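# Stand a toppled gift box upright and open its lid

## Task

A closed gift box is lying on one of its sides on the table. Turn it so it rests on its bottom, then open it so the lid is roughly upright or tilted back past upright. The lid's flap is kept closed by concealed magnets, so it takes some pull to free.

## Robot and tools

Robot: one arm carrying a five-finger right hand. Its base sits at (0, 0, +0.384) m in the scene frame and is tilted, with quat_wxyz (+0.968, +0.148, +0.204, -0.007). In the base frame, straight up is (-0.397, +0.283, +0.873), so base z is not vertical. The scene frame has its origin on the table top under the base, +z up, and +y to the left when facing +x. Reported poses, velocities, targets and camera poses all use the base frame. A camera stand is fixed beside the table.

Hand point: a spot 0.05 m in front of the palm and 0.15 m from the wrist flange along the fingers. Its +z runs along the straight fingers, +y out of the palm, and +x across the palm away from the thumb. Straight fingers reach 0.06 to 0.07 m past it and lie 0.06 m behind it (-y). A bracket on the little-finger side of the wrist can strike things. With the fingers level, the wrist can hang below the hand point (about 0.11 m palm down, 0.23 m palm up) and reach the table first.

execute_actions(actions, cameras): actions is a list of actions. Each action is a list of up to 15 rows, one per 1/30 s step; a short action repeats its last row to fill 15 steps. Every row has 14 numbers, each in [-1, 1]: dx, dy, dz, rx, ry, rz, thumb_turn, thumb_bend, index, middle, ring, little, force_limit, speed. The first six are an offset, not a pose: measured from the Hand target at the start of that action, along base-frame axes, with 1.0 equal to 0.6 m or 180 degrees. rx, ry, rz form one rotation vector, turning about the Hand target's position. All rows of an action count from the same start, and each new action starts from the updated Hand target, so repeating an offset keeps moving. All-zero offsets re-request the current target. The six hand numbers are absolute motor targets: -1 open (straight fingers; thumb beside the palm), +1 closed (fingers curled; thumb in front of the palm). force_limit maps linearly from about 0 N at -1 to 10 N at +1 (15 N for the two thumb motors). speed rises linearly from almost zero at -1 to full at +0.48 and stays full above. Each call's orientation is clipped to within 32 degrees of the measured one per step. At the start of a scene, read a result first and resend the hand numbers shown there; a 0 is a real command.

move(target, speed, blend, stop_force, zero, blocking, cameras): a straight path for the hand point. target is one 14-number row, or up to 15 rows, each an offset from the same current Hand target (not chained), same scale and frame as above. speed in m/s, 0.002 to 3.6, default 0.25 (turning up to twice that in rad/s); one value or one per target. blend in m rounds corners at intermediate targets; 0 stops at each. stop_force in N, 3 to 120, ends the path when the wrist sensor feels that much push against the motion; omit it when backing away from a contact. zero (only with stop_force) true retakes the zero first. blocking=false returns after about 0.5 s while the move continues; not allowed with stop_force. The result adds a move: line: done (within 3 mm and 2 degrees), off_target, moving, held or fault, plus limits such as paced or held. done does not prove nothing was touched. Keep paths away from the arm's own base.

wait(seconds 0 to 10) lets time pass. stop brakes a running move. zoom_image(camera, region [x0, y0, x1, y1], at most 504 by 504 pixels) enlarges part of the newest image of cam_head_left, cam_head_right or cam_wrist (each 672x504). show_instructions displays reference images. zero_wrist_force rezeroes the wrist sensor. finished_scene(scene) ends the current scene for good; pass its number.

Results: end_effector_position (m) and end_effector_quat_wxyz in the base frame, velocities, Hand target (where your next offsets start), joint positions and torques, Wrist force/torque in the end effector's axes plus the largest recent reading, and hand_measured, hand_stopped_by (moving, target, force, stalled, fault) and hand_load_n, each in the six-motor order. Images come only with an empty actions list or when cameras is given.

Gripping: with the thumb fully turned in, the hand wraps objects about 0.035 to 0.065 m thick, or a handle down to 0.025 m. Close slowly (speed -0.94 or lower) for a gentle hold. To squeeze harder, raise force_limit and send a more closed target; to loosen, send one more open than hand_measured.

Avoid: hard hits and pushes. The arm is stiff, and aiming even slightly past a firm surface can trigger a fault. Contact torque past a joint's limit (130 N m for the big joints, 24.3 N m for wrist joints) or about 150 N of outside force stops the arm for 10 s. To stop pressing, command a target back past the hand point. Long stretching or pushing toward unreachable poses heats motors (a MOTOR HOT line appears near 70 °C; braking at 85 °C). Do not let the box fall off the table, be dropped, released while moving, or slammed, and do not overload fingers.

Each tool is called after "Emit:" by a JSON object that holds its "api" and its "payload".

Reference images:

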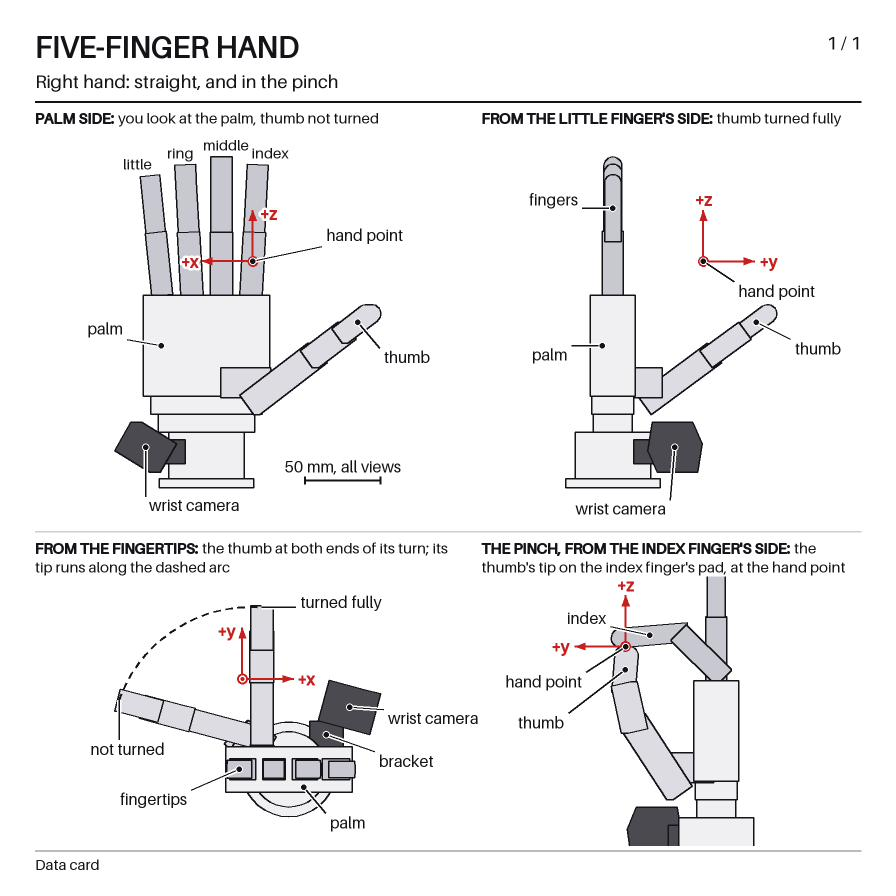

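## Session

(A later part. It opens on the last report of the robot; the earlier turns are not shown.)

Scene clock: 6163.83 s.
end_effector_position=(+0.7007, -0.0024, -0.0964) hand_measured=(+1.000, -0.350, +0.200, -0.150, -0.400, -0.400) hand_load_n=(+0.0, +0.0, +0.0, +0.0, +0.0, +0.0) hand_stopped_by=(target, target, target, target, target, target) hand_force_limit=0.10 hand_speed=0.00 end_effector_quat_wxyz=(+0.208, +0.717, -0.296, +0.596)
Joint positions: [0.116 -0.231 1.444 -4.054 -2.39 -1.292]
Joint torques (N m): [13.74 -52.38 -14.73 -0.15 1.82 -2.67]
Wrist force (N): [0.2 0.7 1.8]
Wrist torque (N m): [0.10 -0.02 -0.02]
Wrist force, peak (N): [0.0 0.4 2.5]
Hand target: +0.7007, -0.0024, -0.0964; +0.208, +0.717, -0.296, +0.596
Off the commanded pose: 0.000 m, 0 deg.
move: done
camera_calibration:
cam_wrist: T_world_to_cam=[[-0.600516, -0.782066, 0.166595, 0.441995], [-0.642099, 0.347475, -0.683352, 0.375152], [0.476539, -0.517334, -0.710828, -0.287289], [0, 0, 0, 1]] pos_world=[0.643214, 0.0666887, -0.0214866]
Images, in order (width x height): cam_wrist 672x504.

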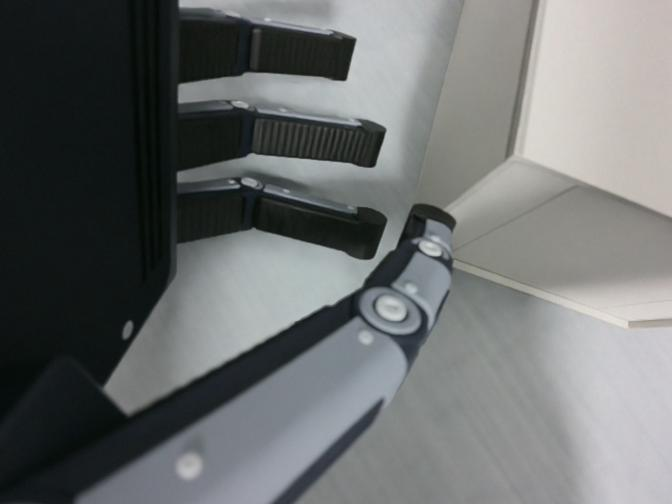

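Emit:
{"api": "move", "payload": {"target": [[-0.0158, 0.0152, -0.0121, 0, 0, 0, 1, -0.35, 0.2, -0.15, -0.4, -0.4, 0.1, 0], [-0.0158, 0.0152, -0.0121, 0.01103, -0.00788, -0.02425, 1, -0.75, 0.2, -0.15, -0.4, -0.4, 0.1, 0]], "speed": 0.05, "cameras": ["cam_wrist"]}}

Emit:
{"api": "zoom_image", "payload": {"camera": "cam_wrist", "region": [300, 0, 600, 260]}}

Scene clock: 6197.77 s.
end_effector_position=(+0.6912, +0.0067, -0.1037) hand_measured=(+1.000, -0.750, +0.200, -0.150, -0.400, -0.400) hand_load_n=(+0.0, +0.0, +0.0, +0.0, +0.0, +0.0) hand_stopped_by=(target, target, target, target, target, target) hand_force_limit=0.10 hand_speed=0.00 end_effector_quat_wxyz=(+0.214, +0.701, -0.336, +0.592)
Joint positions: [0.142 -0.222 1.422 -3.998 -2.478 -1.196]
Joint torques (N m): [25.67 -53.16 -14.31 -0.21 -2.95 2.28]
Wrist force (N): [0.6 0.9 2.3]
Wrist torque (N m): [0.10 -0.10 -0.07]
Wrist force, peak (N): [0.4 1.0 2.8]
Hand target: +0.6912, +0.0067, -0.1037; +0.214, +0.701, -0.336, +0.592
Off the commanded pose: 0.000 m, 0 deg.
move: done
camera_calibration:
cam_wrist: T_world_to_cam=[[-0.662098, -0.738992, 0.124565, 0.482497], [-0.595915, 0.418367, -0.685459, 0.328353], [0.454435, -0.528071, -0.717377, -0.268523], [0, 0, 0, 1]] pos_world=[0.637157, 0.0773901, -0.0276615]
Images, in order (width x height): cam_wrist 672x504.

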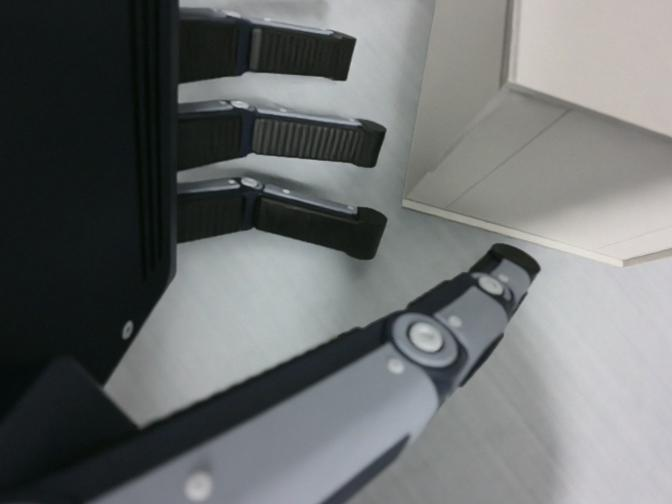

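Scaled by 1.680 from the camera's 672x504 image, which has a finer 960x720 frame.

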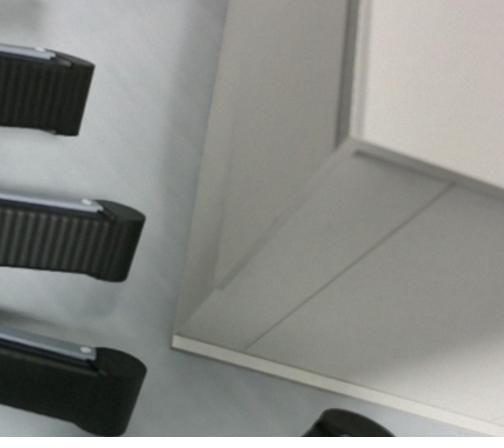

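Emit:
{"api": "zoom_image", "payload": {"camera": "cam_wrist", "region": [400, 70, 530, 220]}}

Scaled by 3.360 from the camera's 672x504 image, which has a finer 960x720 frame.

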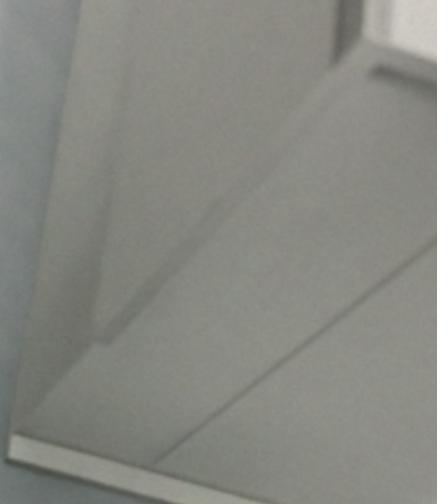

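Emit:
{"api": "move", "payload": {"target": [0.0259, -0.0355, 0.0234, 0, 0, 0, 1, -0.75, 0.2, -0.15, -0.4, -0.4, 0.1, 0], "speed": 0.05, "stop_force": 4}}

Emit:
{"api": "move", "payload": {"target": [-0.0240, -0.0229, -0.0035, 0, 0, 0, 1, -0.75, 0.2, -0.15, -0.4, -0.4, 0.1, 0], "speed": 0.01, "stop_force": 3, "cameras": ["cam_wrist"]}}

Emit:
{"api": "zoom_image", "payload": {"camera": "cam_wrist", "region": [300, 60, 560, 300]}}

Scene clock: 6244.63 s.
end_effector_position=(+0.7067, -0.0146, -0.0896) hand_measured=(+1.000, -0.750, +0.200, -0.150, -0.400, -0.400) hand_load_n=(+0.5, +0.5, +0.0, +0.0, +0.0, +0.0) hand_stopped_by=(target, target, target, target, target, target) hand_force_limit=0.10 hand_speed=0.00 end_effector_quat_wxyz=(+0.214, +0.701, -0.336, +0.592)
Joint positions: [0.103 -0.243 1.413 -3.982 -2.441 -1.217]
Joint torques (N m): [14 -53.99 -16.06 -0.16 1.71 -2.57]
Wrist force (N): [0.0 0.6 1.8]
Wrist torque (N m): [0.07 -0.03 -0.01]
Wrist force, peak (N): [0.7 1.0 2.9]
Hand target: +0.7067, -0.0146, -0.0896; +0.214, +0.701, -0.336, +0.592
Off the commanded pose: 0.000 m, 0 deg.
move: done

Scene clock: 6247.60 s.
end_effector_position=(+0.6923, -0.0283, -0.0917) hand_measured=(+1.000, -0.750, +0.200, -0.150, -0.400, -0.400) hand_load_n=(+0.0, +0.0, +0.0, +0.0, +0.0, +0.0) hand_stopped_by=(target, target, target, target, target, target) hand_force_limit=0.10 hand_speed=0.00 end_effector_quat_wxyz=(+0.214, +0.701, -0.336, +0.592)
Joint positions: [0.083 -0.254 1.468 -4.036 -2.421 -1.227]
Joint torques (N m): [12.71 -53.07 11.82 -3.87 1.73 -2.61]
Wrist force (N): [-0.2 0.4 2.1]
Wrist torque (N m): [0.09 -0.02 -0.04]
Wrist force, peak (N): [0.1 0.8 2.6]
Hand target: +0.6923, -0.0283, -0.0917; +0.214, +0.701, -0.336, +0.592
Off the commanded pose: 0.000 m, 0 deg.
move: done
camera_calibration:
cam_wrist: T_world_to_cam=[[-0.662098, -0.738992, 0.124565, 0.455944], [-0.595915, 0.418367, -0.685459, 0.351868], [0.454435, -0.528071, -0.717377, -0.279014], [0, 0, 0, 1]] pos_world=[0.638357, 0.0423901, -0.0157615]
Images, in order (width x height): cam_wrist 672x504.

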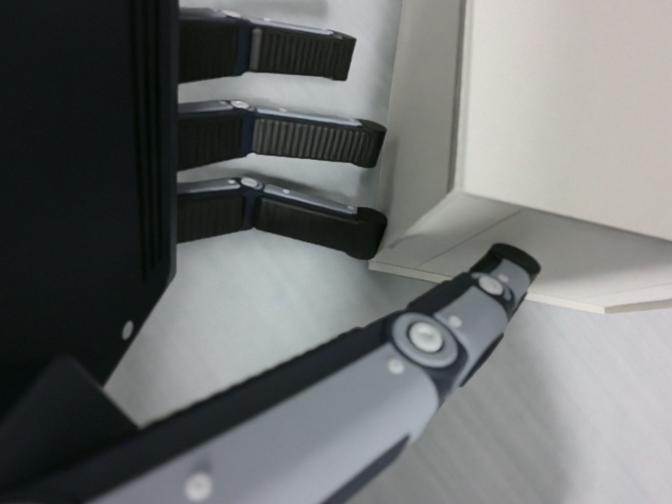

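Scaled by 1.938 from the camera's 672x504 image, which has a finer 960x720 frame.

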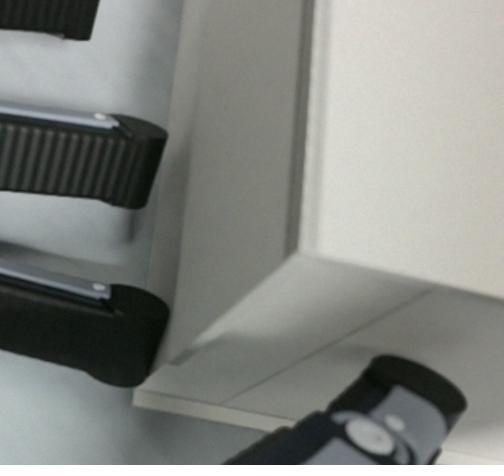

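Emit:
{"api": "move", "payload": {"target": [[0.0096, 0.0092, 0.0014, 0, 0, 0, 1, -0.75, 0.2, -0.15, -0.4, -0.4, 0.1, 0], [0.0096, 0.0092, 0.0014, 0, 0, 0, 1, -0.75, 0.2, -0.15, 0.6, -0.4, 0.1, 0]], "speed": 0.03, "cameras": ["cam_wrist"]}}

Emit:
{"api": "zoom_image", "payload": {"camera": "cam_wrist", "region": [180, 0, 480, 260]}}

Scene clock: 6300.13 s.
end_effector_position=(+0.6981, -0.0228, -0.0909) hand_measured=(+1.000, -0.750, +0.200, -0.150, +0.600, -0.400) hand_load_n=(+0.0, +0.0, +0.0, +0.0, +0.0, +0.0) hand_stopped_by=(target, target, target, target, target, target) hand_force_limit=0.10 hand_speed=0.00 end_effector_quat_wxyz=(+0.214, +0.701, -0.336, +0.592)
Joint positions: [0.091 -0.25 1.446 -4.014 -2.429 -1.223]
Joint torques (N m): [25.25 -29.72 -15.08 -0.08 -2.79 2.17]
Wrist force (N): [0.0 0.7 2.1]
Wrist torque (N m): [0.08 -0.02 -0.10]
Wrist force, peak (N): [0.2 1.0 2.5]
Hand target: +0.6981, -0.0228, -0.0909; +0.214, +0.701, -0.336, +0.592
Off the commanded pose: 0.000 m, 0 deg.
move: done
camera_calibration:
cam_wrist: T_world_to_cam=[[-0.662098, -0.738992, 0.124565, 0.463683], [-0.595915, 0.418367, -0.685459, 0.353512], [0.454435, -0.528071, -0.717377, -0.278126], [0, 0, 0, 1]] pos_world=[0.644057, 0.0478901, -0.0149615]
Images, in order (width x height): cam_wrist 672x504.

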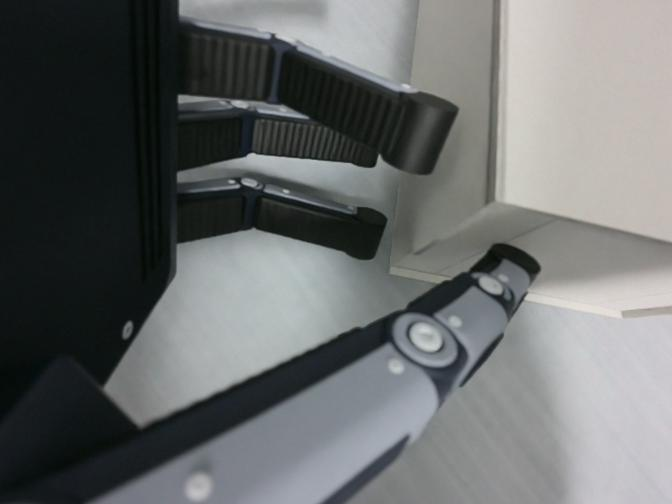

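Scaled by 1.680 from the camera's 672x504 image, which has a finer 960x720 frame.

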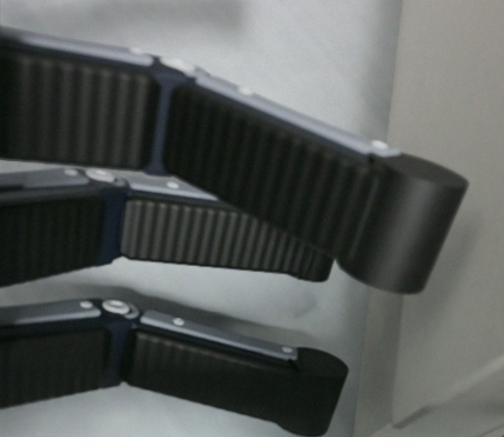

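Emit:
{"api": "move", "payload": {"target": [-0.0144, -0.0137, -0.0021, 0, 0, 0, 1, -0.75, 0.2, -0.15, 0.6, -0.4, 0.1, 0], "speed": 0.01, "stop_force": 3, "cameras": ["cam_wrist"]}}

Emit:
{"api": "zoom_image", "payload": {"camera": "cam_wrist", "region": [300, 60, 560, 300]}}

Scene clock: 6315.77 s.
end_effector_position=(+0.6894, -0.0310, -0.0921) hand_measured=(+1.000, -0.750, +0.200, -0.150, +0.600, -0.400) hand_load_n=(+0.5, +0.0, +0.0, +0.0, +0.0, +0.0) hand_stopped_by=(target, target, target, target, target, target) hand_force_limit=0.10 hand_speed=0.00 end_effector_quat_wxyz=(+0.214, +0.701, -0.336, +0.592)
Joint positions: [0.078 -0.255 1.479 -4.046 -2.417 -1.229]
Joint torques (N m): [12.84 -52.77 11.31 -3.88 1.78 -2.71]
Wrist force (N): [0.0 0.4 2.3]
Wrist torque (N m): [0.07 -0.04 -0.04]
Wrist force, peak (N): [0.2 0.8 2.8]
Hand target: +0.6894, -0.0310, -0.0921; +0.214, +0.701, -0.336, +0.592
Off the commanded pose: 0.000 m, 0 deg.
move: done
camera_calibration:
cam_wrist: T_world_to_cam=[[-0.662098, -0.738992, 0.124565, 0.452079], [-0.595915, 0.418367, -0.685459, 0.350995], [0.454435, -0.528071, -0.717377, -0.279409], [0, 0, 0, 1]] pos_world=[0.635457, 0.0396901, -0.0161615]
Images, in order (width x height): cam_wrist 672x504.

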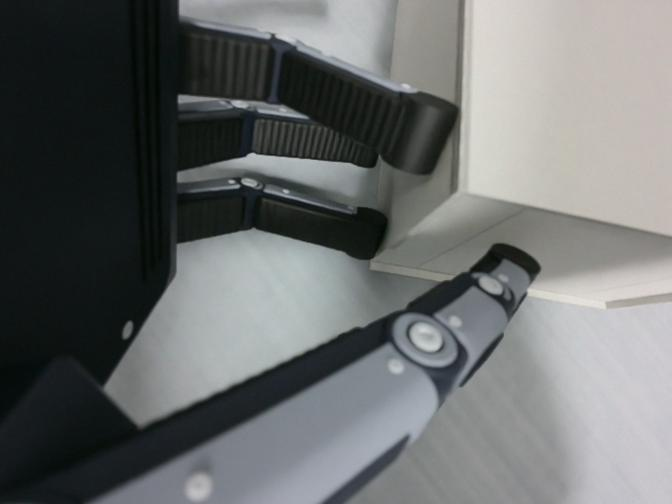

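Scaled by 1.938 from the camera's 672x504 image, which has a finer 960x720 frame.

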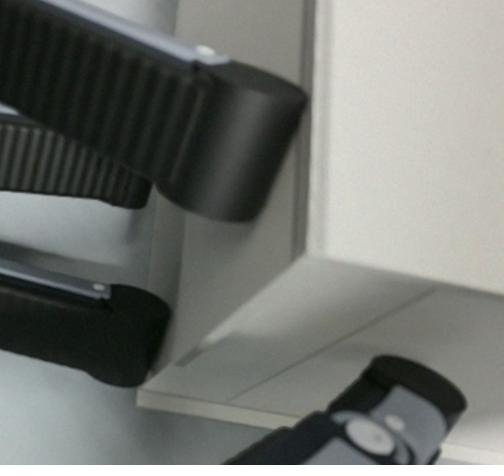

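Emit:
{"api": "execute_actions", "payload": {"actions": [[[0,0,0,0,0,0,1,-0.42,0.2,-0.15,0.6,-0.4,0.2,-0.8]],[[0,0,0,0,0,0,1,-0.42,0.2,-0.15,0.6,-0.4,0.2,-0.8]],[[0,0,0,0,0,0,1,-0.3,0.2,-0.15,0.6,-0.4,0.2,-0.9]],[[0,0,0,0,0,0,1,-0.3,0.2,-0.15,0.6,-0.4,0.2,-0.9]]], "cameras": ["cam_wrist"]}}

Emit:
{"api": "zoom_image", "payload": {"camera": "cam_wrist", "region": [300, 60, 560, 300]}}

Scene clock: 6330.20 s.
end_effector_position=(+0.6894, -0.0310, -0.0921) hand_measured=(+1.000, -0.306, +0.200, -0.150, +0.600, -0.400) hand_load_n=(+2.5, +8.5, +0.0, +0.0, +2.0, +0.0) hand_stopped_by=(target, force, target, target, target, target) hand_force_limit=0.20 hand_speed=-0.90 end_effector_quat_wxyz=(+0.214, +0.701, -0.336, +0.592)
Joint positions: [0.078 -0.255 1.479 -4.046 -2.417 -1.229]
Joint torques (N m): [12.54 -52.36 10.1 -3.56 1.42 -2.37]
Wrist force (N): [1.4 0.5 1.3]
Wrist torque (N m): [-0.01 -0.12 -0.15]
Wrist force, peak (N): [-0.2 0.4 2.7]
Hand target: +0.6894, -0.0310, -0.0921; +0.214, +0.701, -0.336, +0.592
Off the commanded pose: 0.000 m, 0 deg.
camera_calibration:
cam_wrist: T_world_to_cam=[[-0.662098, -0.738992, 0.124565, 0.452079], [-0.595915, 0.418367, -0.685459, 0.350995], [0.454435, -0.528071, -0.717377, -0.279409], [0, 0, 0, 1]] pos_world=[0.635457, 0.0396901, -0.0161615]
Images, in order (width x height): cam_wrist 672x504.

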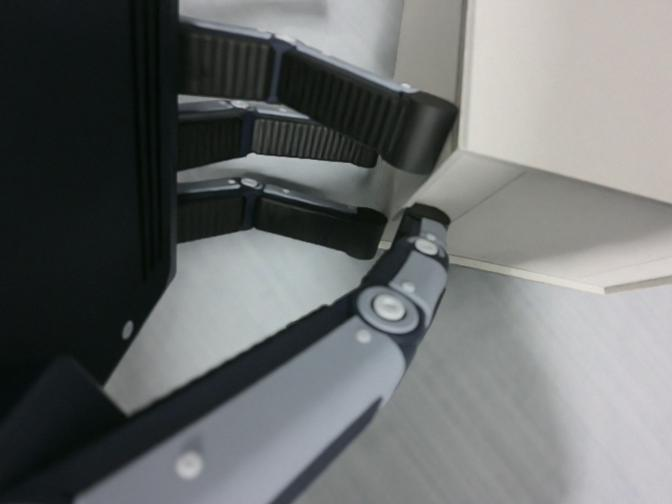

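Scaled by 1.938 from the camera's 672x504 image, which has a finer 960x720 frame.

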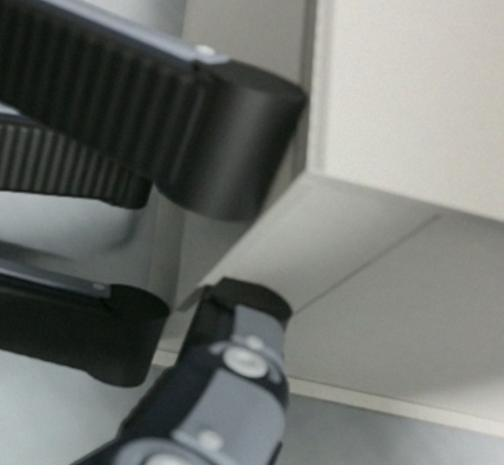

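Emit:
{"api": "zoom_image", "payload": {"camera": "cam_wrist", "region": [360, 140, 480, 270]}}

Scaled by 3.877 from the camera's 672x504 image, which has a finer 960x720 frame.

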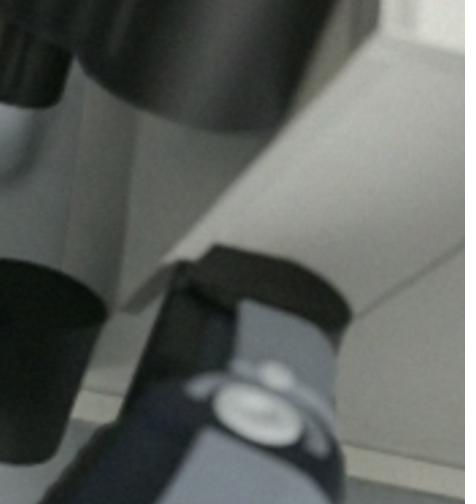

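Emit:
{"api": "execute_actions", "payload": {"actions": [[[0,0,0,0,0,0,1,-0.15,0.2,-0.15,0.6,-0.4,0.5,-0.9]],[[0,0,0,0,0,0,1,-0.15,0.2,-0.15,0.6,-0.4,0.5,-0.9]],[[0,0,0,0,0,0,1,-0.15,0.2,-0.15,0.6,-0.4,0.5,-0.9]]], "cameras": ["cam_wrist"]}}

Emit:
{"api": "zoom_image", "payload": {"camera": "cam_wrist", "region": [320, 100, 520, 290]}}

Scene clock: 6352.17 s.
end_effector_position=(+0.6894, -0.0310, -0.0921) hand_measured=(+1.000, -0.294, +0.200, -0.150, +0.600, -0.400) hand_load_n=(+2.5, +11.0, +0.0, +0.0, +2.5, +0.0) hand_stopped_by=(target, force, target, target, target, target) hand_force_limit=0.50 hand_speed=-0.90 end_effector_quat_wxyz=(+0.214, +0.701, -0.336, +0.592)
Joint positions: [0.078 -0.255 1.479 -4.046 -2.417 -1.229]
Joint torques (N m): [12.66 -44.45 8.27 -2.94 1.32 -1.36]
Wrist force (N): [1.8 0.7 1.0]
Wrist torque (N m): [0.01 -0.15 -0.18]
Wrist force, peak (N): [1.7 0.7 1.5]
Hand target: +0.6894, -0.0310, -0.0921; +0.214, +0.701, -0.336, +0.592
Off the commanded pose: 0.000 m, 0 deg.
camera_calibration:
cam_wrist: T_world_to_cam=[[-0.662098, -0.738992, 0.124565, 0.452079], [-0.595915, 0.418367, -0.685459, 0.350995], [0.454435, -0.528071, -0.717377, -0.279409], [0, 0, 0, 1]] pos_world=[0.635457, 0.0396901, -0.0161615]
Images, in order (width x height): cam_wrist 672x504.

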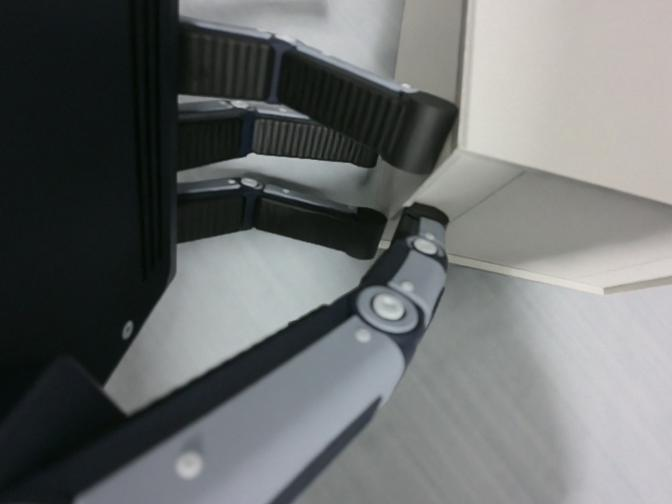

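Scaled by 2.520 from the camera's 672x504 image, which has a finer 960x720 frame.

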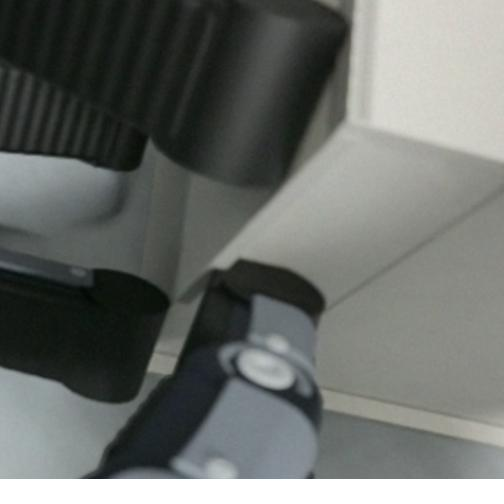

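Emit:
{"api": "execute_actions", "payload": {"actions": [[[0,0,0,0,0,0,1,-0.1,0.2,-0.15,0.6,-0.4,0.85,-0.9]],[[0,0,0,0,0,0,1,-0.1,0.2,-0.15,0.6,-0.4,0.85,-0.9]],[[0,0,0,0,0,0,1,-0.1,0.2,-0.15,0.6,-0.4,0.85,-0.9]]], "cameras": ["cam_wrist"]}}

Emit:
{"api": "zoom_image", "payload": {"camera": "cam_wrist", "region": [320, 100, 520, 290]}}

Scene clock: 6370.77 s.
end_effector_position=(+0.6894, -0.0310, -0.0921) hand_measured=(+1.000, -0.104, +0.200, -0.150, +0.600, -0.400) hand_load_n=(+1.5, +4.5, +0.0, +0.5, -0.5, +0.0) hand_stopped_by=(target, target, target, target, target, target) hand_force_limit=0.85 hand_speed=-0.90 end_effector_quat_wxyz=(+0.214, +0.701, -0.336, +0.592)
Joint positions: [0.078 -0.255 1.479 -4.046 -2.417 -1.229]
Joint torques (N m): [12.48 -39 5.26 -2.4 1.06 -0.57]
Wrist force (N): [5.1 0.1 -0.8]
Wrist torque (N m): [0.01 -0.06 -0.14]
Wrist force, peak (N): [5.4 0.1 -1.1]
Hand target: +0.6894, -0.0310, -0.0921; +0.214, +0.701, -0.336, +0.592
Off the commanded pose: 0.000 m, 0 deg.
camera_calibration:
cam_wrist: T_world_to_cam=[[-0.662098, -0.738992, 0.124565, 0.452079], [-0.595915, 0.418367, -0.685459, 0.350995], [0.454435, -0.528071, -0.717377, -0.279409], [0, 0, 0, 1]] pos_world=[0.635457, 0.0396901, -0.0161615]
Images, in order (width x height): cam_wrist 672x504.

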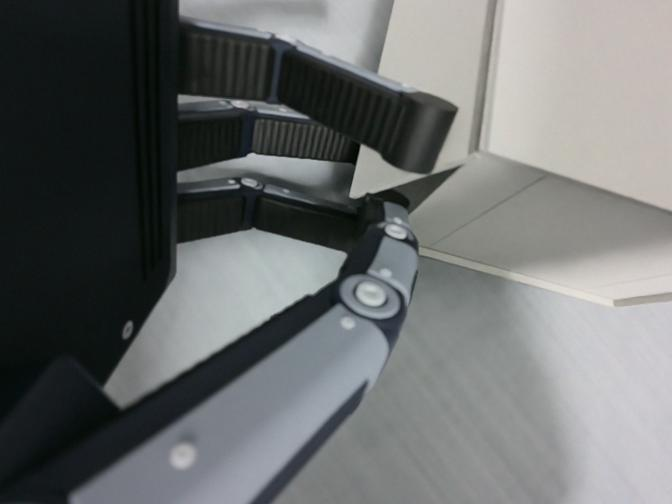

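Scaled by 2.520 from the camera's 672x504 image, which has a finer 960x720 frame.

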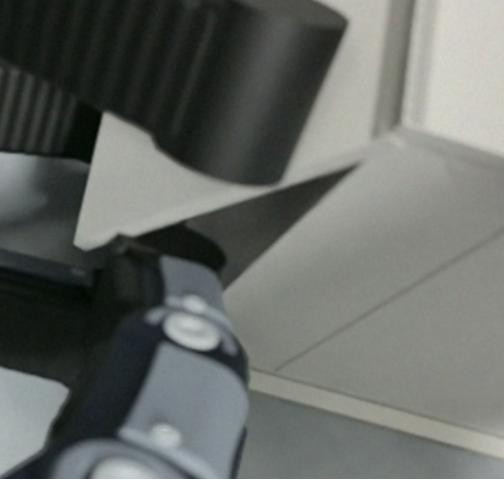

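Emit:
{"api": "execute_actions", "payload": {"actions": [[[0,0,0,0,0,0,1,-0.1,0.2,-0.15,1.0,-0.4,0.0,-0.3]],[[0,0,0,0,0,0,1,-0.1,0.2,-0.15,1.0,-0.4,0.0,-0.3]],[[0,0,0,0,0,0,1,-0.1,0.2,-0.15,1.0,-0.4,0.0,-0.3]]]}}

Emit:
{"api": "move", "payload": {"target": [-0.0075, 0.0094, 0.0222, 0, 0, 0, 1, -0.1, 0.2, -0.15, 1.0, -0.4, 0.0, -0.3], "speed": 0.015, "stop_force": 6, "cameras": ["cam_wrist"]}}

Emit:
{"api": "zoom_image", "payload": {"camera": "cam_wrist", "region": [300, 60, 540, 280]}}

Scene clock: 6427.10 s.
end_effector_position=(+0.6894, -0.0310, -0.0921) hand_measured=(+1.000, -0.102, +0.200, -0.150, +1.000, -0.400) hand_load_n=(+0.0, +0.0, +0.0, +0.0, +0.0, +0.0) hand_stopped_by=(target, target, target, target, target, target) hand_force_limit=0.00 hand_speed=-0.30 end_effector_quat_wxyz=(+0.214, +0.701, -0.336, +0.592)
Joint positions: [0.078 -0.255 1.479 -4.046 -2.417 -1.229]
Joint torques (N m): [14.16 -33.01 3.22 -1.69 0.54 0.35]
Wrist force (N): [-0.1 0.8 2.1]
Wrist torque (N m): [0.11 0.00 -0.04]
Wrist force, peak (N): [5.4 0.1 -1.3]
Hand target: +0.6894, -0.0310, -0.0921; +0.214, +0.701, -0.336, +0.592
Off the commanded pose: 0.000 m, 0 deg.

Scene clock: 6429.13 s.
end_effector_position=(+0.6849, -0.0254, -0.0788) hand_measured=(+1.000, -0.102, +0.200, -0.150, +1.000, -0.400) hand_load_n=(+0.5, +0.0, +0.0, +0.0, +0.0, +0.0) hand_stopped_by=(target, target, target, target, target, target) hand_force_limit=0.00 hand_speed=-0.30 end_effector_quat_wxyz=(+0.214, +0.701, -0.336, +0.592)
Joint positions: [0.089 -0.288 1.51 -4.041 -2.427 -1.224]
Joint torques (N m): [25.05 -53.76 11.54 -0.12 -2.8 2.2]
Wrist force (N): [0.0 0.8 2.2]
Wrist torque (N m): [0.09 -0.05 -0.11]
Wrist force, peak (N): [0.2 0.8 2.8]
Hand target: +0.6849, -0.0254, -0.0788; +0.214, +0.701, -0.336, +0.592
Off the commanded pose: 0.000 m, 0 deg.
move: done
camera_calibration:
cam_wrist: T_world_to_cam=[[-0.662098, -0.738992, 0.124565, 0.451581], [-0.595915, 0.418367, -0.685459, 0.355088], [0.454435, -0.528071, -0.717377, -0.264865], [0, 0, 0, 1]] pos_world=[0.630957, 0.0452901, -0.00286147]
Images, in order (width x height): cam_wrist 672x504.

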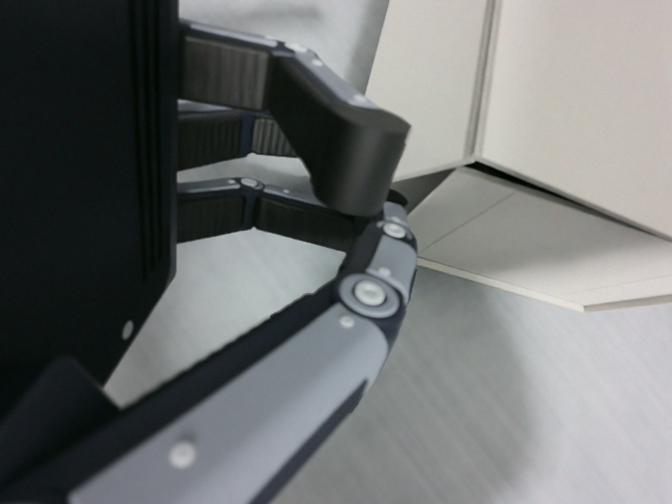

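Scaled by 2.100 from the camera's 672x504 image, which has a finer 960x720 frame.

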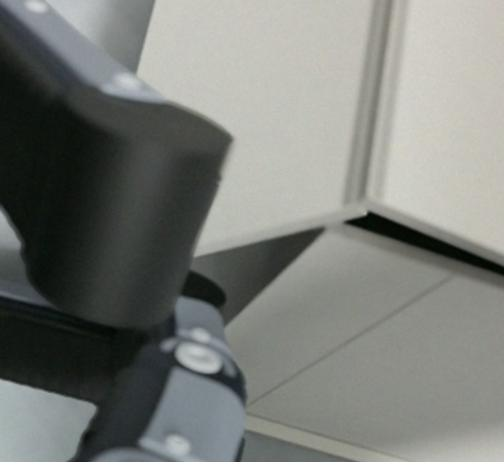

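Emit:
{"api": "move", "payload": {"target": [-0.0221, 0.0158, 0.0485, 0, 0, 0, 1, -0.1, 0.2, -0.15, 1.0, -0.4, 0.0, -0.3], "speed": 0.02, "stop_force": 6, "cameras": ["all"]}}

Emit:
{"api": "zoom_image", "payload": {"camera": "cam_wrist", "region": [300, 60, 560, 300]}}

Emit:
{"api": "zoom_image", "payload": {"camera": "cam_head_left", "region": [260, 260, 420, 400]}}

Scene clock: 6442.67 s.
end_effector_position=(+0.6717, -0.0159, -0.0497) hand_measured=(+1.000, -0.102, +0.200, -0.150, +1.000, -0.400) hand_load_n=(+0.5, +0.0, +0.0, +0.0, +0.0, +0.0) hand_stopped_by=(target, target, target, target, target, target) hand_force_limit=0.00 hand_speed=-0.30 end_effector_quat_wxyz=(+0.214, +0.701, -0.336, +0.592)
Joint positions: [0.108 -0.361 1.584 -4.035 -2.445 -1.215]
Joint torques (N m): [24.87 -52.6 12.05 -0.13 -2.81 2.29]
Wrist force (N): [0.1 0.8 2.5]
Wrist torque (N m): [0.08 -0.05 -0.08]
Wrist force, peak (N): [0.1 1.0 2.7]
Hand target: +0.6717, -0.0159, -0.0497; +0.214, +0.701, -0.336, +0.592
Off the commanded pose: 0.000 m, 0 deg.
move: done
camera_calibration:
cam_wrist: T_world_to_cam=[[-0.662098, -0.738992, 0.124565, 0.44617], [-0.595915, 0.418367, -0.685459, 0.363134], [0.454435, -0.528071, -0.717377, -0.232929], [0, 0, 0, 1]] pos_world=[0.617657, 0.0547901, 0.0262385]

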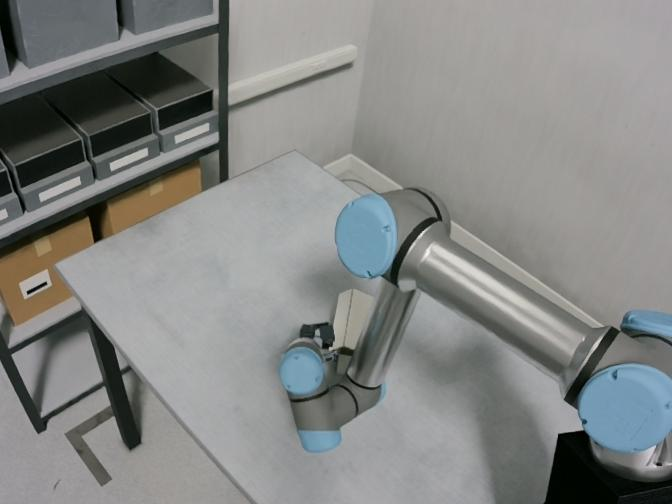

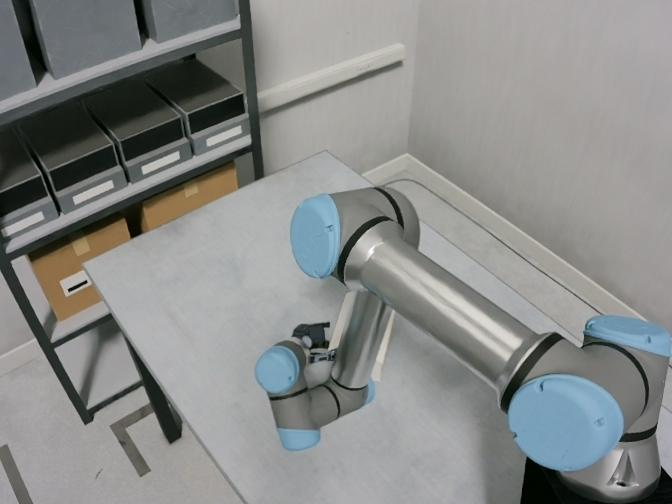

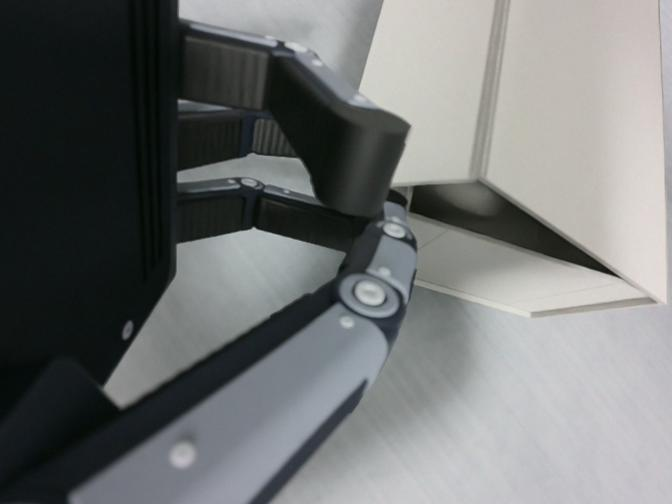

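Scaled by 1.938 from the camera's 672x504 image, which has a finer 960x720 frame.

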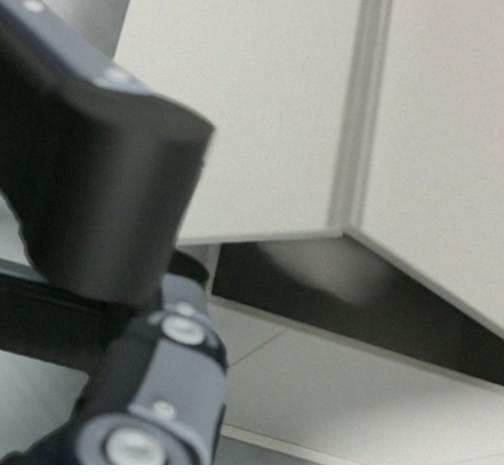

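Scaled by 3.150 from the camera's 672x504 image, which has a finer 960x720 frame.

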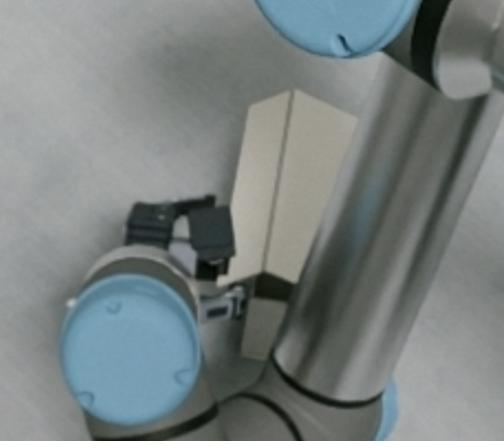

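Emit:
{"api": "move", "payload": {"target": [0.0190, -0.0223, 0.0159, 0, 0, 0, 1, -0.1, 0.2, -0.15, 1.0, -0.4, 0.0, -0.3], "speed": 0.02, "stop_force": 5}}

Emit:
{"api": "move", "payload": {"target": [-0.0099, 0.0071, 0.0218, 0, 0, 0, 1, -0.1, 0.2, -0.15, 1.0, -0.4, 0.0, -0.3], "speed": 0.02, "stop_force": 5, "cameras": ["cam_head_left", "cam_wrist"]}}

Emit:
{"api": "zoom_image", "payload": {"camera": "cam_wrist", "region": [300, 60, 672, 340]}}

Emit:
{"api": "zoom_image", "payload": {"camera": "cam_head_left", "region": [260, 260, 420, 400]}}

Scene clock: 6487.13 s.
end_effector_position=(+0.6831, -0.0293, -0.0402) hand_measured=(+1.000, -0.102, +0.200, -0.150, +1.000, -0.400) hand_load_n=(+0.5, +0.0, +0.0, +0.5, +0.0, +0.0) hand_stopped_by=(target, target, target, target, target, target) hand_force_limit=0.00 hand_speed=-0.30 end_effector_quat_wxyz=(+0.214, +0.701, -0.336, +0.592)
Joint positions: [0.082 -0.375 1.572 -4.018 -2.421 -1.227]
Joint torques (N m): [12.15 -54.23 -14.57 -0.15 1.71 -2.64]
Wrist force (N): [0.0 0.4 2.5]
Wrist torque (N m): [0.03 -0.06 -0.02]
Wrist force, peak (N): [0.2 1.1 2.6]
Hand target: +0.6831, -0.0293, -0.0402; +0.214, +0.701, -0.336, +0.592
Off the commanded pose: 0.000 m, 0 deg.
move: done

Scene clock: 6488.93 s.
end_effector_position=(+0.6771, -0.0250, -0.0271) hand_measured=(+1.000, -0.102, +0.200, -0.150, +1.000, -0.400) hand_load_n=(+0.0, +0.0, +0.0, +0.0, +0.0, +0.0) hand_stopped_by=(target, target, target, target, target, target) hand_force_limit=0.00 hand_speed=-0.30 end_effector_quat_wxyz=(+0.214, +0.701, -0.336, +0.592)
Joint positions: [0.091 -0.408 1.603 -4.013 -2.429 -1.223]
Joint torques (N m): [24.89 -55.13 10.91 -0.23 -2.78 2.09]
Wrist force (N): [0.3 0.9 2.5]
Wrist torque (N m): [0.08 -0.11 -0.08]
Wrist force, peak (N): [0.1 0.9 2.7]
Hand target: +0.6771, -0.0250, -0.0271; +0.214, +0.701, -0.336, +0.592
Off the commanded pose: 0.000 m, 0 deg.
move: done
camera_calibration:
cam_wrist: T_world_to_cam=[[-0.662098, -0.738992, 0.124565, 0.440272], [-0.595915, 0.418367, -0.685459, 0.38571], [0.454435, -0.528071, -0.717377, -0.224021], [0, 0, 0, 1]] pos_world=[0.623157, 0.0456901, 0.0488385]
Images, in order (width x height): cam_head_left 672x504, cam_wrist 672x504.

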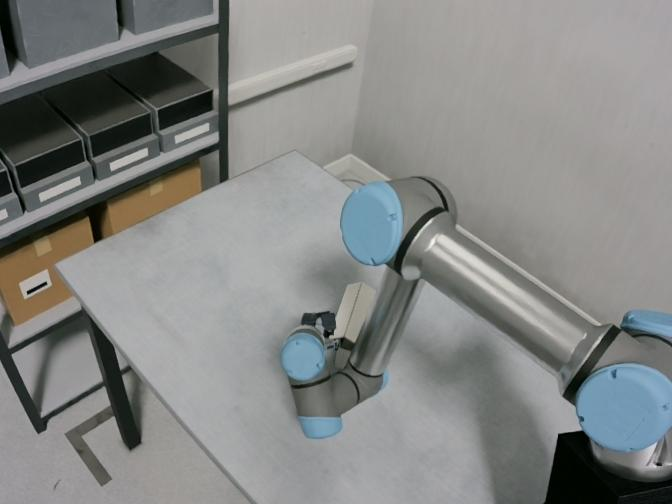

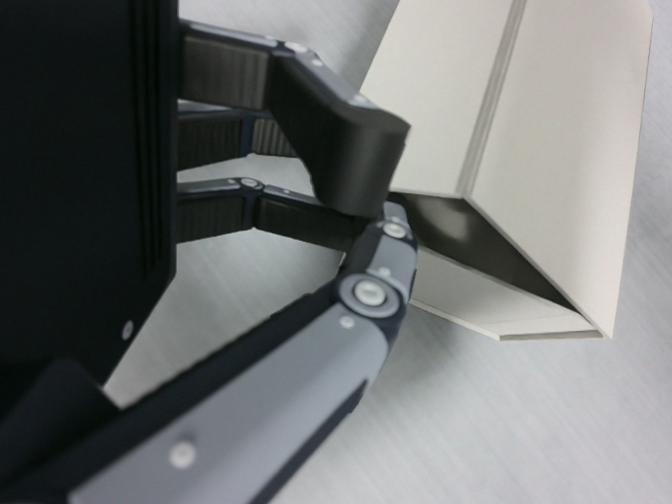

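Scaled by 1.355 from the camera's 672x504 image, which has a finer 960x720 frame.

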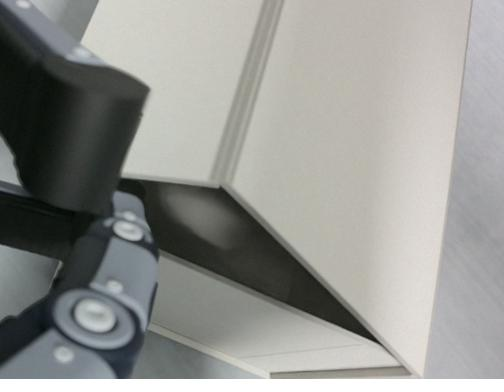

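Scaled by 3.150 from the camera's 672x504 image, which has a finer 960x720 frame.

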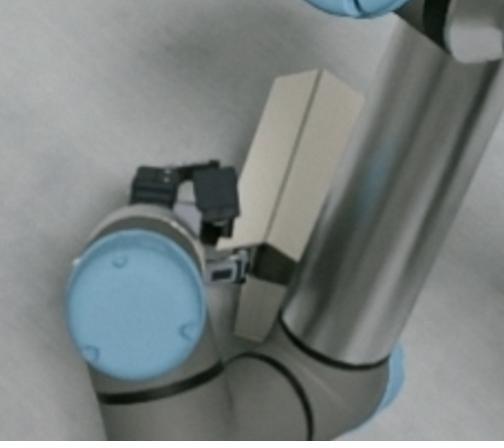

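Emit:
{"api": "move", "payload": {"target": [-0.0329, -0.0043, 0.0227, 0, 0, 0, 1, -0.1, 0.2, -0.15, 1.0, -0.4, 0.0, -0.3], "speed": 0.015, "stop_force": 5, "cameras": ["cam_head_left", "cam_wrist"]}}

Emit:
{"api": "zoom_image", "payload": {"camera": "cam_wrist", "region": [300, 60, 672, 340]}}

Emit:
{"api": "zoom_image", "payload": {"camera": "cam_head_left", "region": [260, 260, 420, 400]}}

Scene clock: 6567.00 s.
end_effector_position=(+0.6574, -0.0276, -0.0135) hand_measured=(+1.000, -0.102, +0.200, -0.150, +1.000, -0.400) hand_load_n=(+0.0, +0.0, +0.0, +0.0, +0.0, +0.0) hand_stopped_by=(target, target, target, target, target, target) hand_force_limit=0.00 hand_speed=-0.30 end_effector_quat_wxyz=(+0.214, +0.701, -0.336, +0.592)
Joint positions: [0.089 -0.455 1.682 -4.046 -2.428 -1.224]
Joint torques (N m): [12.42 -53.89 11.91 -3.74 1.77 -2.65]
Wrist force (N): [0.1 0.4 2.5]
Wrist torque (N m): [0.06 -0.04 -0.06]
Wrist force, peak (N): [0.2 1.1 2.7]
Hand target: +0.6574, -0.0276, -0.0135; +0.214, +0.701, -0.336, +0.592
Off the commanded pose: 0.000 m, 0 deg.
move: done
camera_calibration:
cam_wrist: T_world_to_cam=[[-0.662098, -0.738992, 0.124565, 0.423547], [-0.595915, 0.418367, -0.685459, 0.384321], [0.454435, -0.528071, -0.717377, -0.20664], [0, 0, 0, 1]] pos_world=[0.603357, 0.0430901, 0.0624385]
Images, in order (width x height): cam_head_left 672x504, cam_wrist 672x504.

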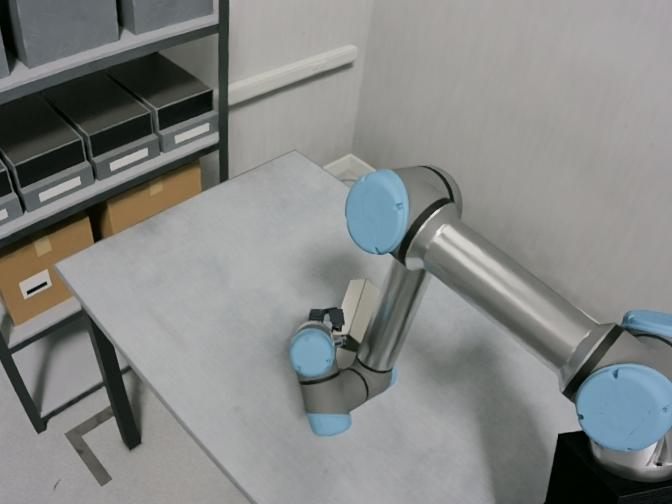

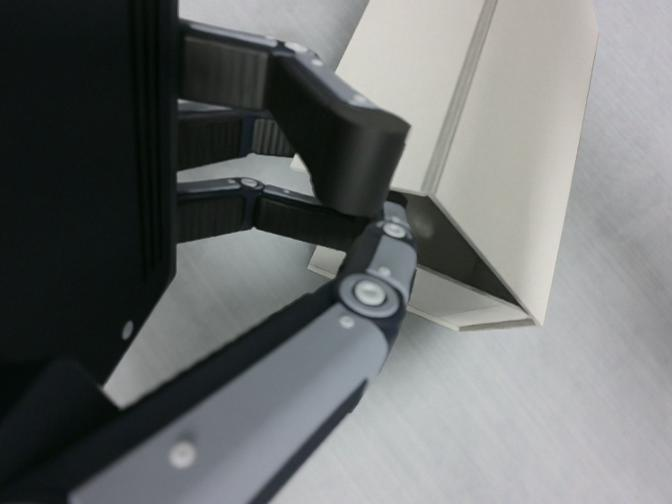

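Scaled by 1.355 from the camera's 672x504 image, which has a finer 960x720 frame.

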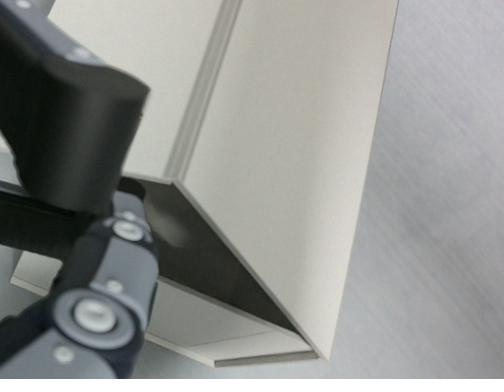

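Scaled by 3.150 from the camera's 672x504 image, which has a finer 960x720 frame.

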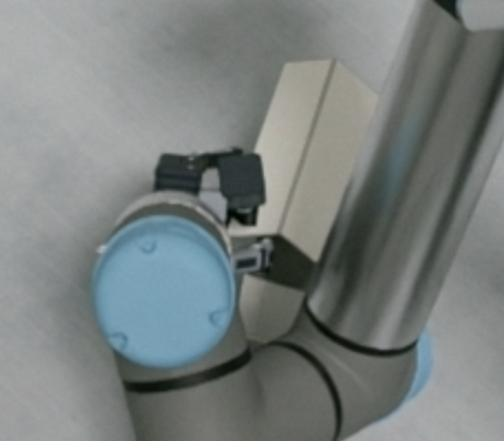

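Emit:
{"api": "execute_actions", "payload": {"actions": [[[0,0,0,0,0,0,1,-0.1,0.2,0.3,1.0,-0.4,-0.7,-0.8]],[[0,0,0,0,0,0,1,-0.1,0.2,0.3,1.0,-0.4,-0.7,-0.8]]]}}

Emit:
{"api": "move", "payload": {"target": [-0.0294, -0.0101, 0.0174, 0.0110, -0.0079, -0.02425, 1, -0.1, 0.2, 0.3, 1.0, -0.4, -0.7, -0.8], "speed": 0.015, "cameras": ["cam_head_left", "cam_wrist"]}}

Emit:
{"api": "zoom_image", "payload": {"camera": "cam_wrist", "region": [240, 60, 600, 340]}}

Emit:
{"api": "zoom_image", "payload": {"camera": "cam_head_left", "region": [260, 260, 420, 400]}}

Scene clock: 6606.33 s.
end_effector_position=(+0.6574, -0.0276, -0.0135) hand_measured=(+1.000, -0.102, +0.200, +0.236, +1.000, -0.400) hand_load_n=(+0.0, +0.5, +0.0, +4.5, +0.0, +0.0) hand_stopped_by=(target, target, target, force, target, target) hand_force_limit=-0.70 hand_speed=-0.80 end_effector_quat_wxyz=(+0.214, +0.701, -0.336, +0.592)
Joint positions: [0.089 -0.455 1.682 -4.046 -2.428 -1.224]
Joint torques (N m): [12.9 -52.97 11.21 -3.73 1.63 -2.67]
Wrist force (N): [0.1 0.9 2.5]
Wrist torque (N m): [0.11 -0.05 -0.05]
Wrist force, peak (N): [0.1 0.7 2.9]
Hand target: +0.6574, -0.0276, -0.0135; +0.214, +0.701, -0.336, +0.592
Off the commanded pose: 0.000 m, 0 deg.

Scene clock: 6609.60 s.
end_effector_position=(+0.6398, -0.0336, -0.0031) hand_measured=(+1.000, -0.102, +0.200, +0.236, +1.000, -0.400) hand_load_n=(+0.0, +0.5, +0.0, +4.5, +0.0, +0.5) hand_stopped_by=(target, target, target, force, target, target) hand_force_limit=-0.70 hand_speed=-0.80 end_effector_quat_wxyz=(+0.220, +0.684, -0.375, +0.586)
Joint positions: [0.09 -0.497 1.722 -4.003 -2.489 -1.135]
Joint torques (N m): [11.25 -52.57 10.99 -0.16 -3.01 2.39]
Wrist force (N): [0.6 0.5 2.5]
Wrist torque (N m): [0.08 -0.08 -0.08]
Wrist force, peak (N): [0.0 0.5 3.0]
Hand target: +0.6398, -0.0337, -0.0030; +0.220, +0.684, -0.375, +0.586
Off the commanded pose: 0.000 m, 0 deg.
move: done
camera_calibration:
cam_wrist: T_world_to_cam=[[-0.718936, -0.690119, 0.0828676, 0.444023], [-0.544645, 0.485251, -0.684027, 0.353035], [0.431849, -0.536905, -0.724734, -0.180212], [0, 0, 0, 1]] pos_world=[0.589327, 0.0383616, 0.0740852]
Images, in order (width x height): cam_head_left 672x504, cam_wrist 672x504.

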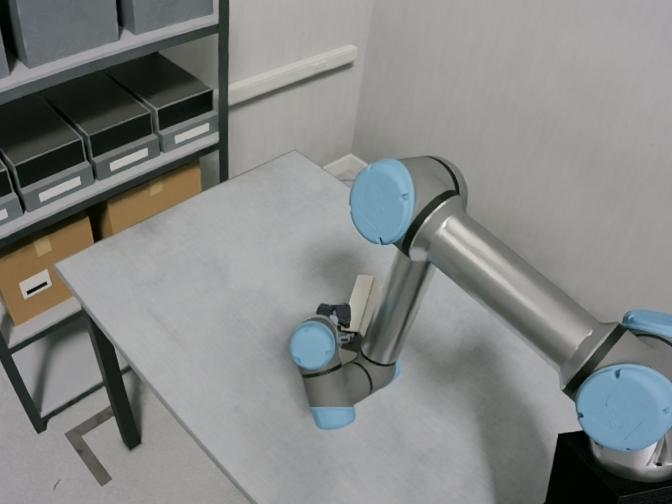

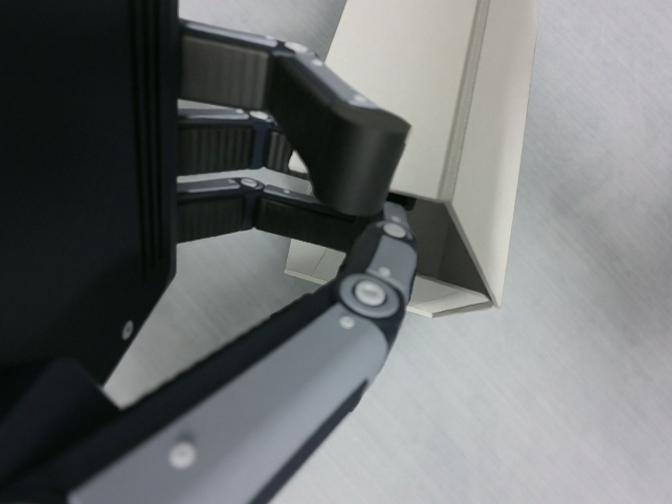

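Scaled by 1.400 from the camera's 672x504 image, which has a finer 960x720 frame.

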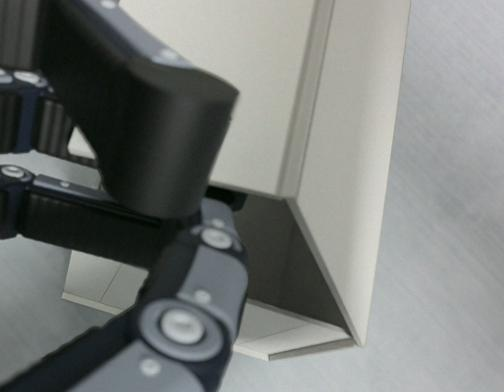

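Scaled by 3.150 from the camera's 672x504 image, which has a finer 960x720 frame.

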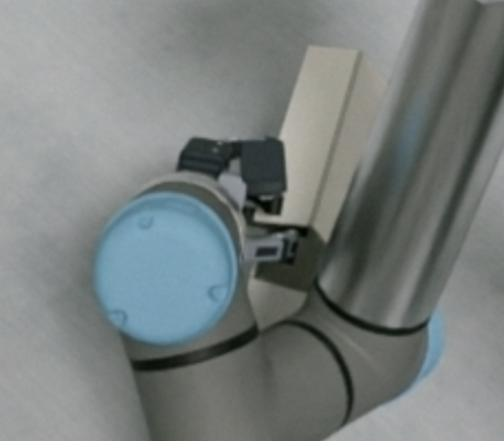

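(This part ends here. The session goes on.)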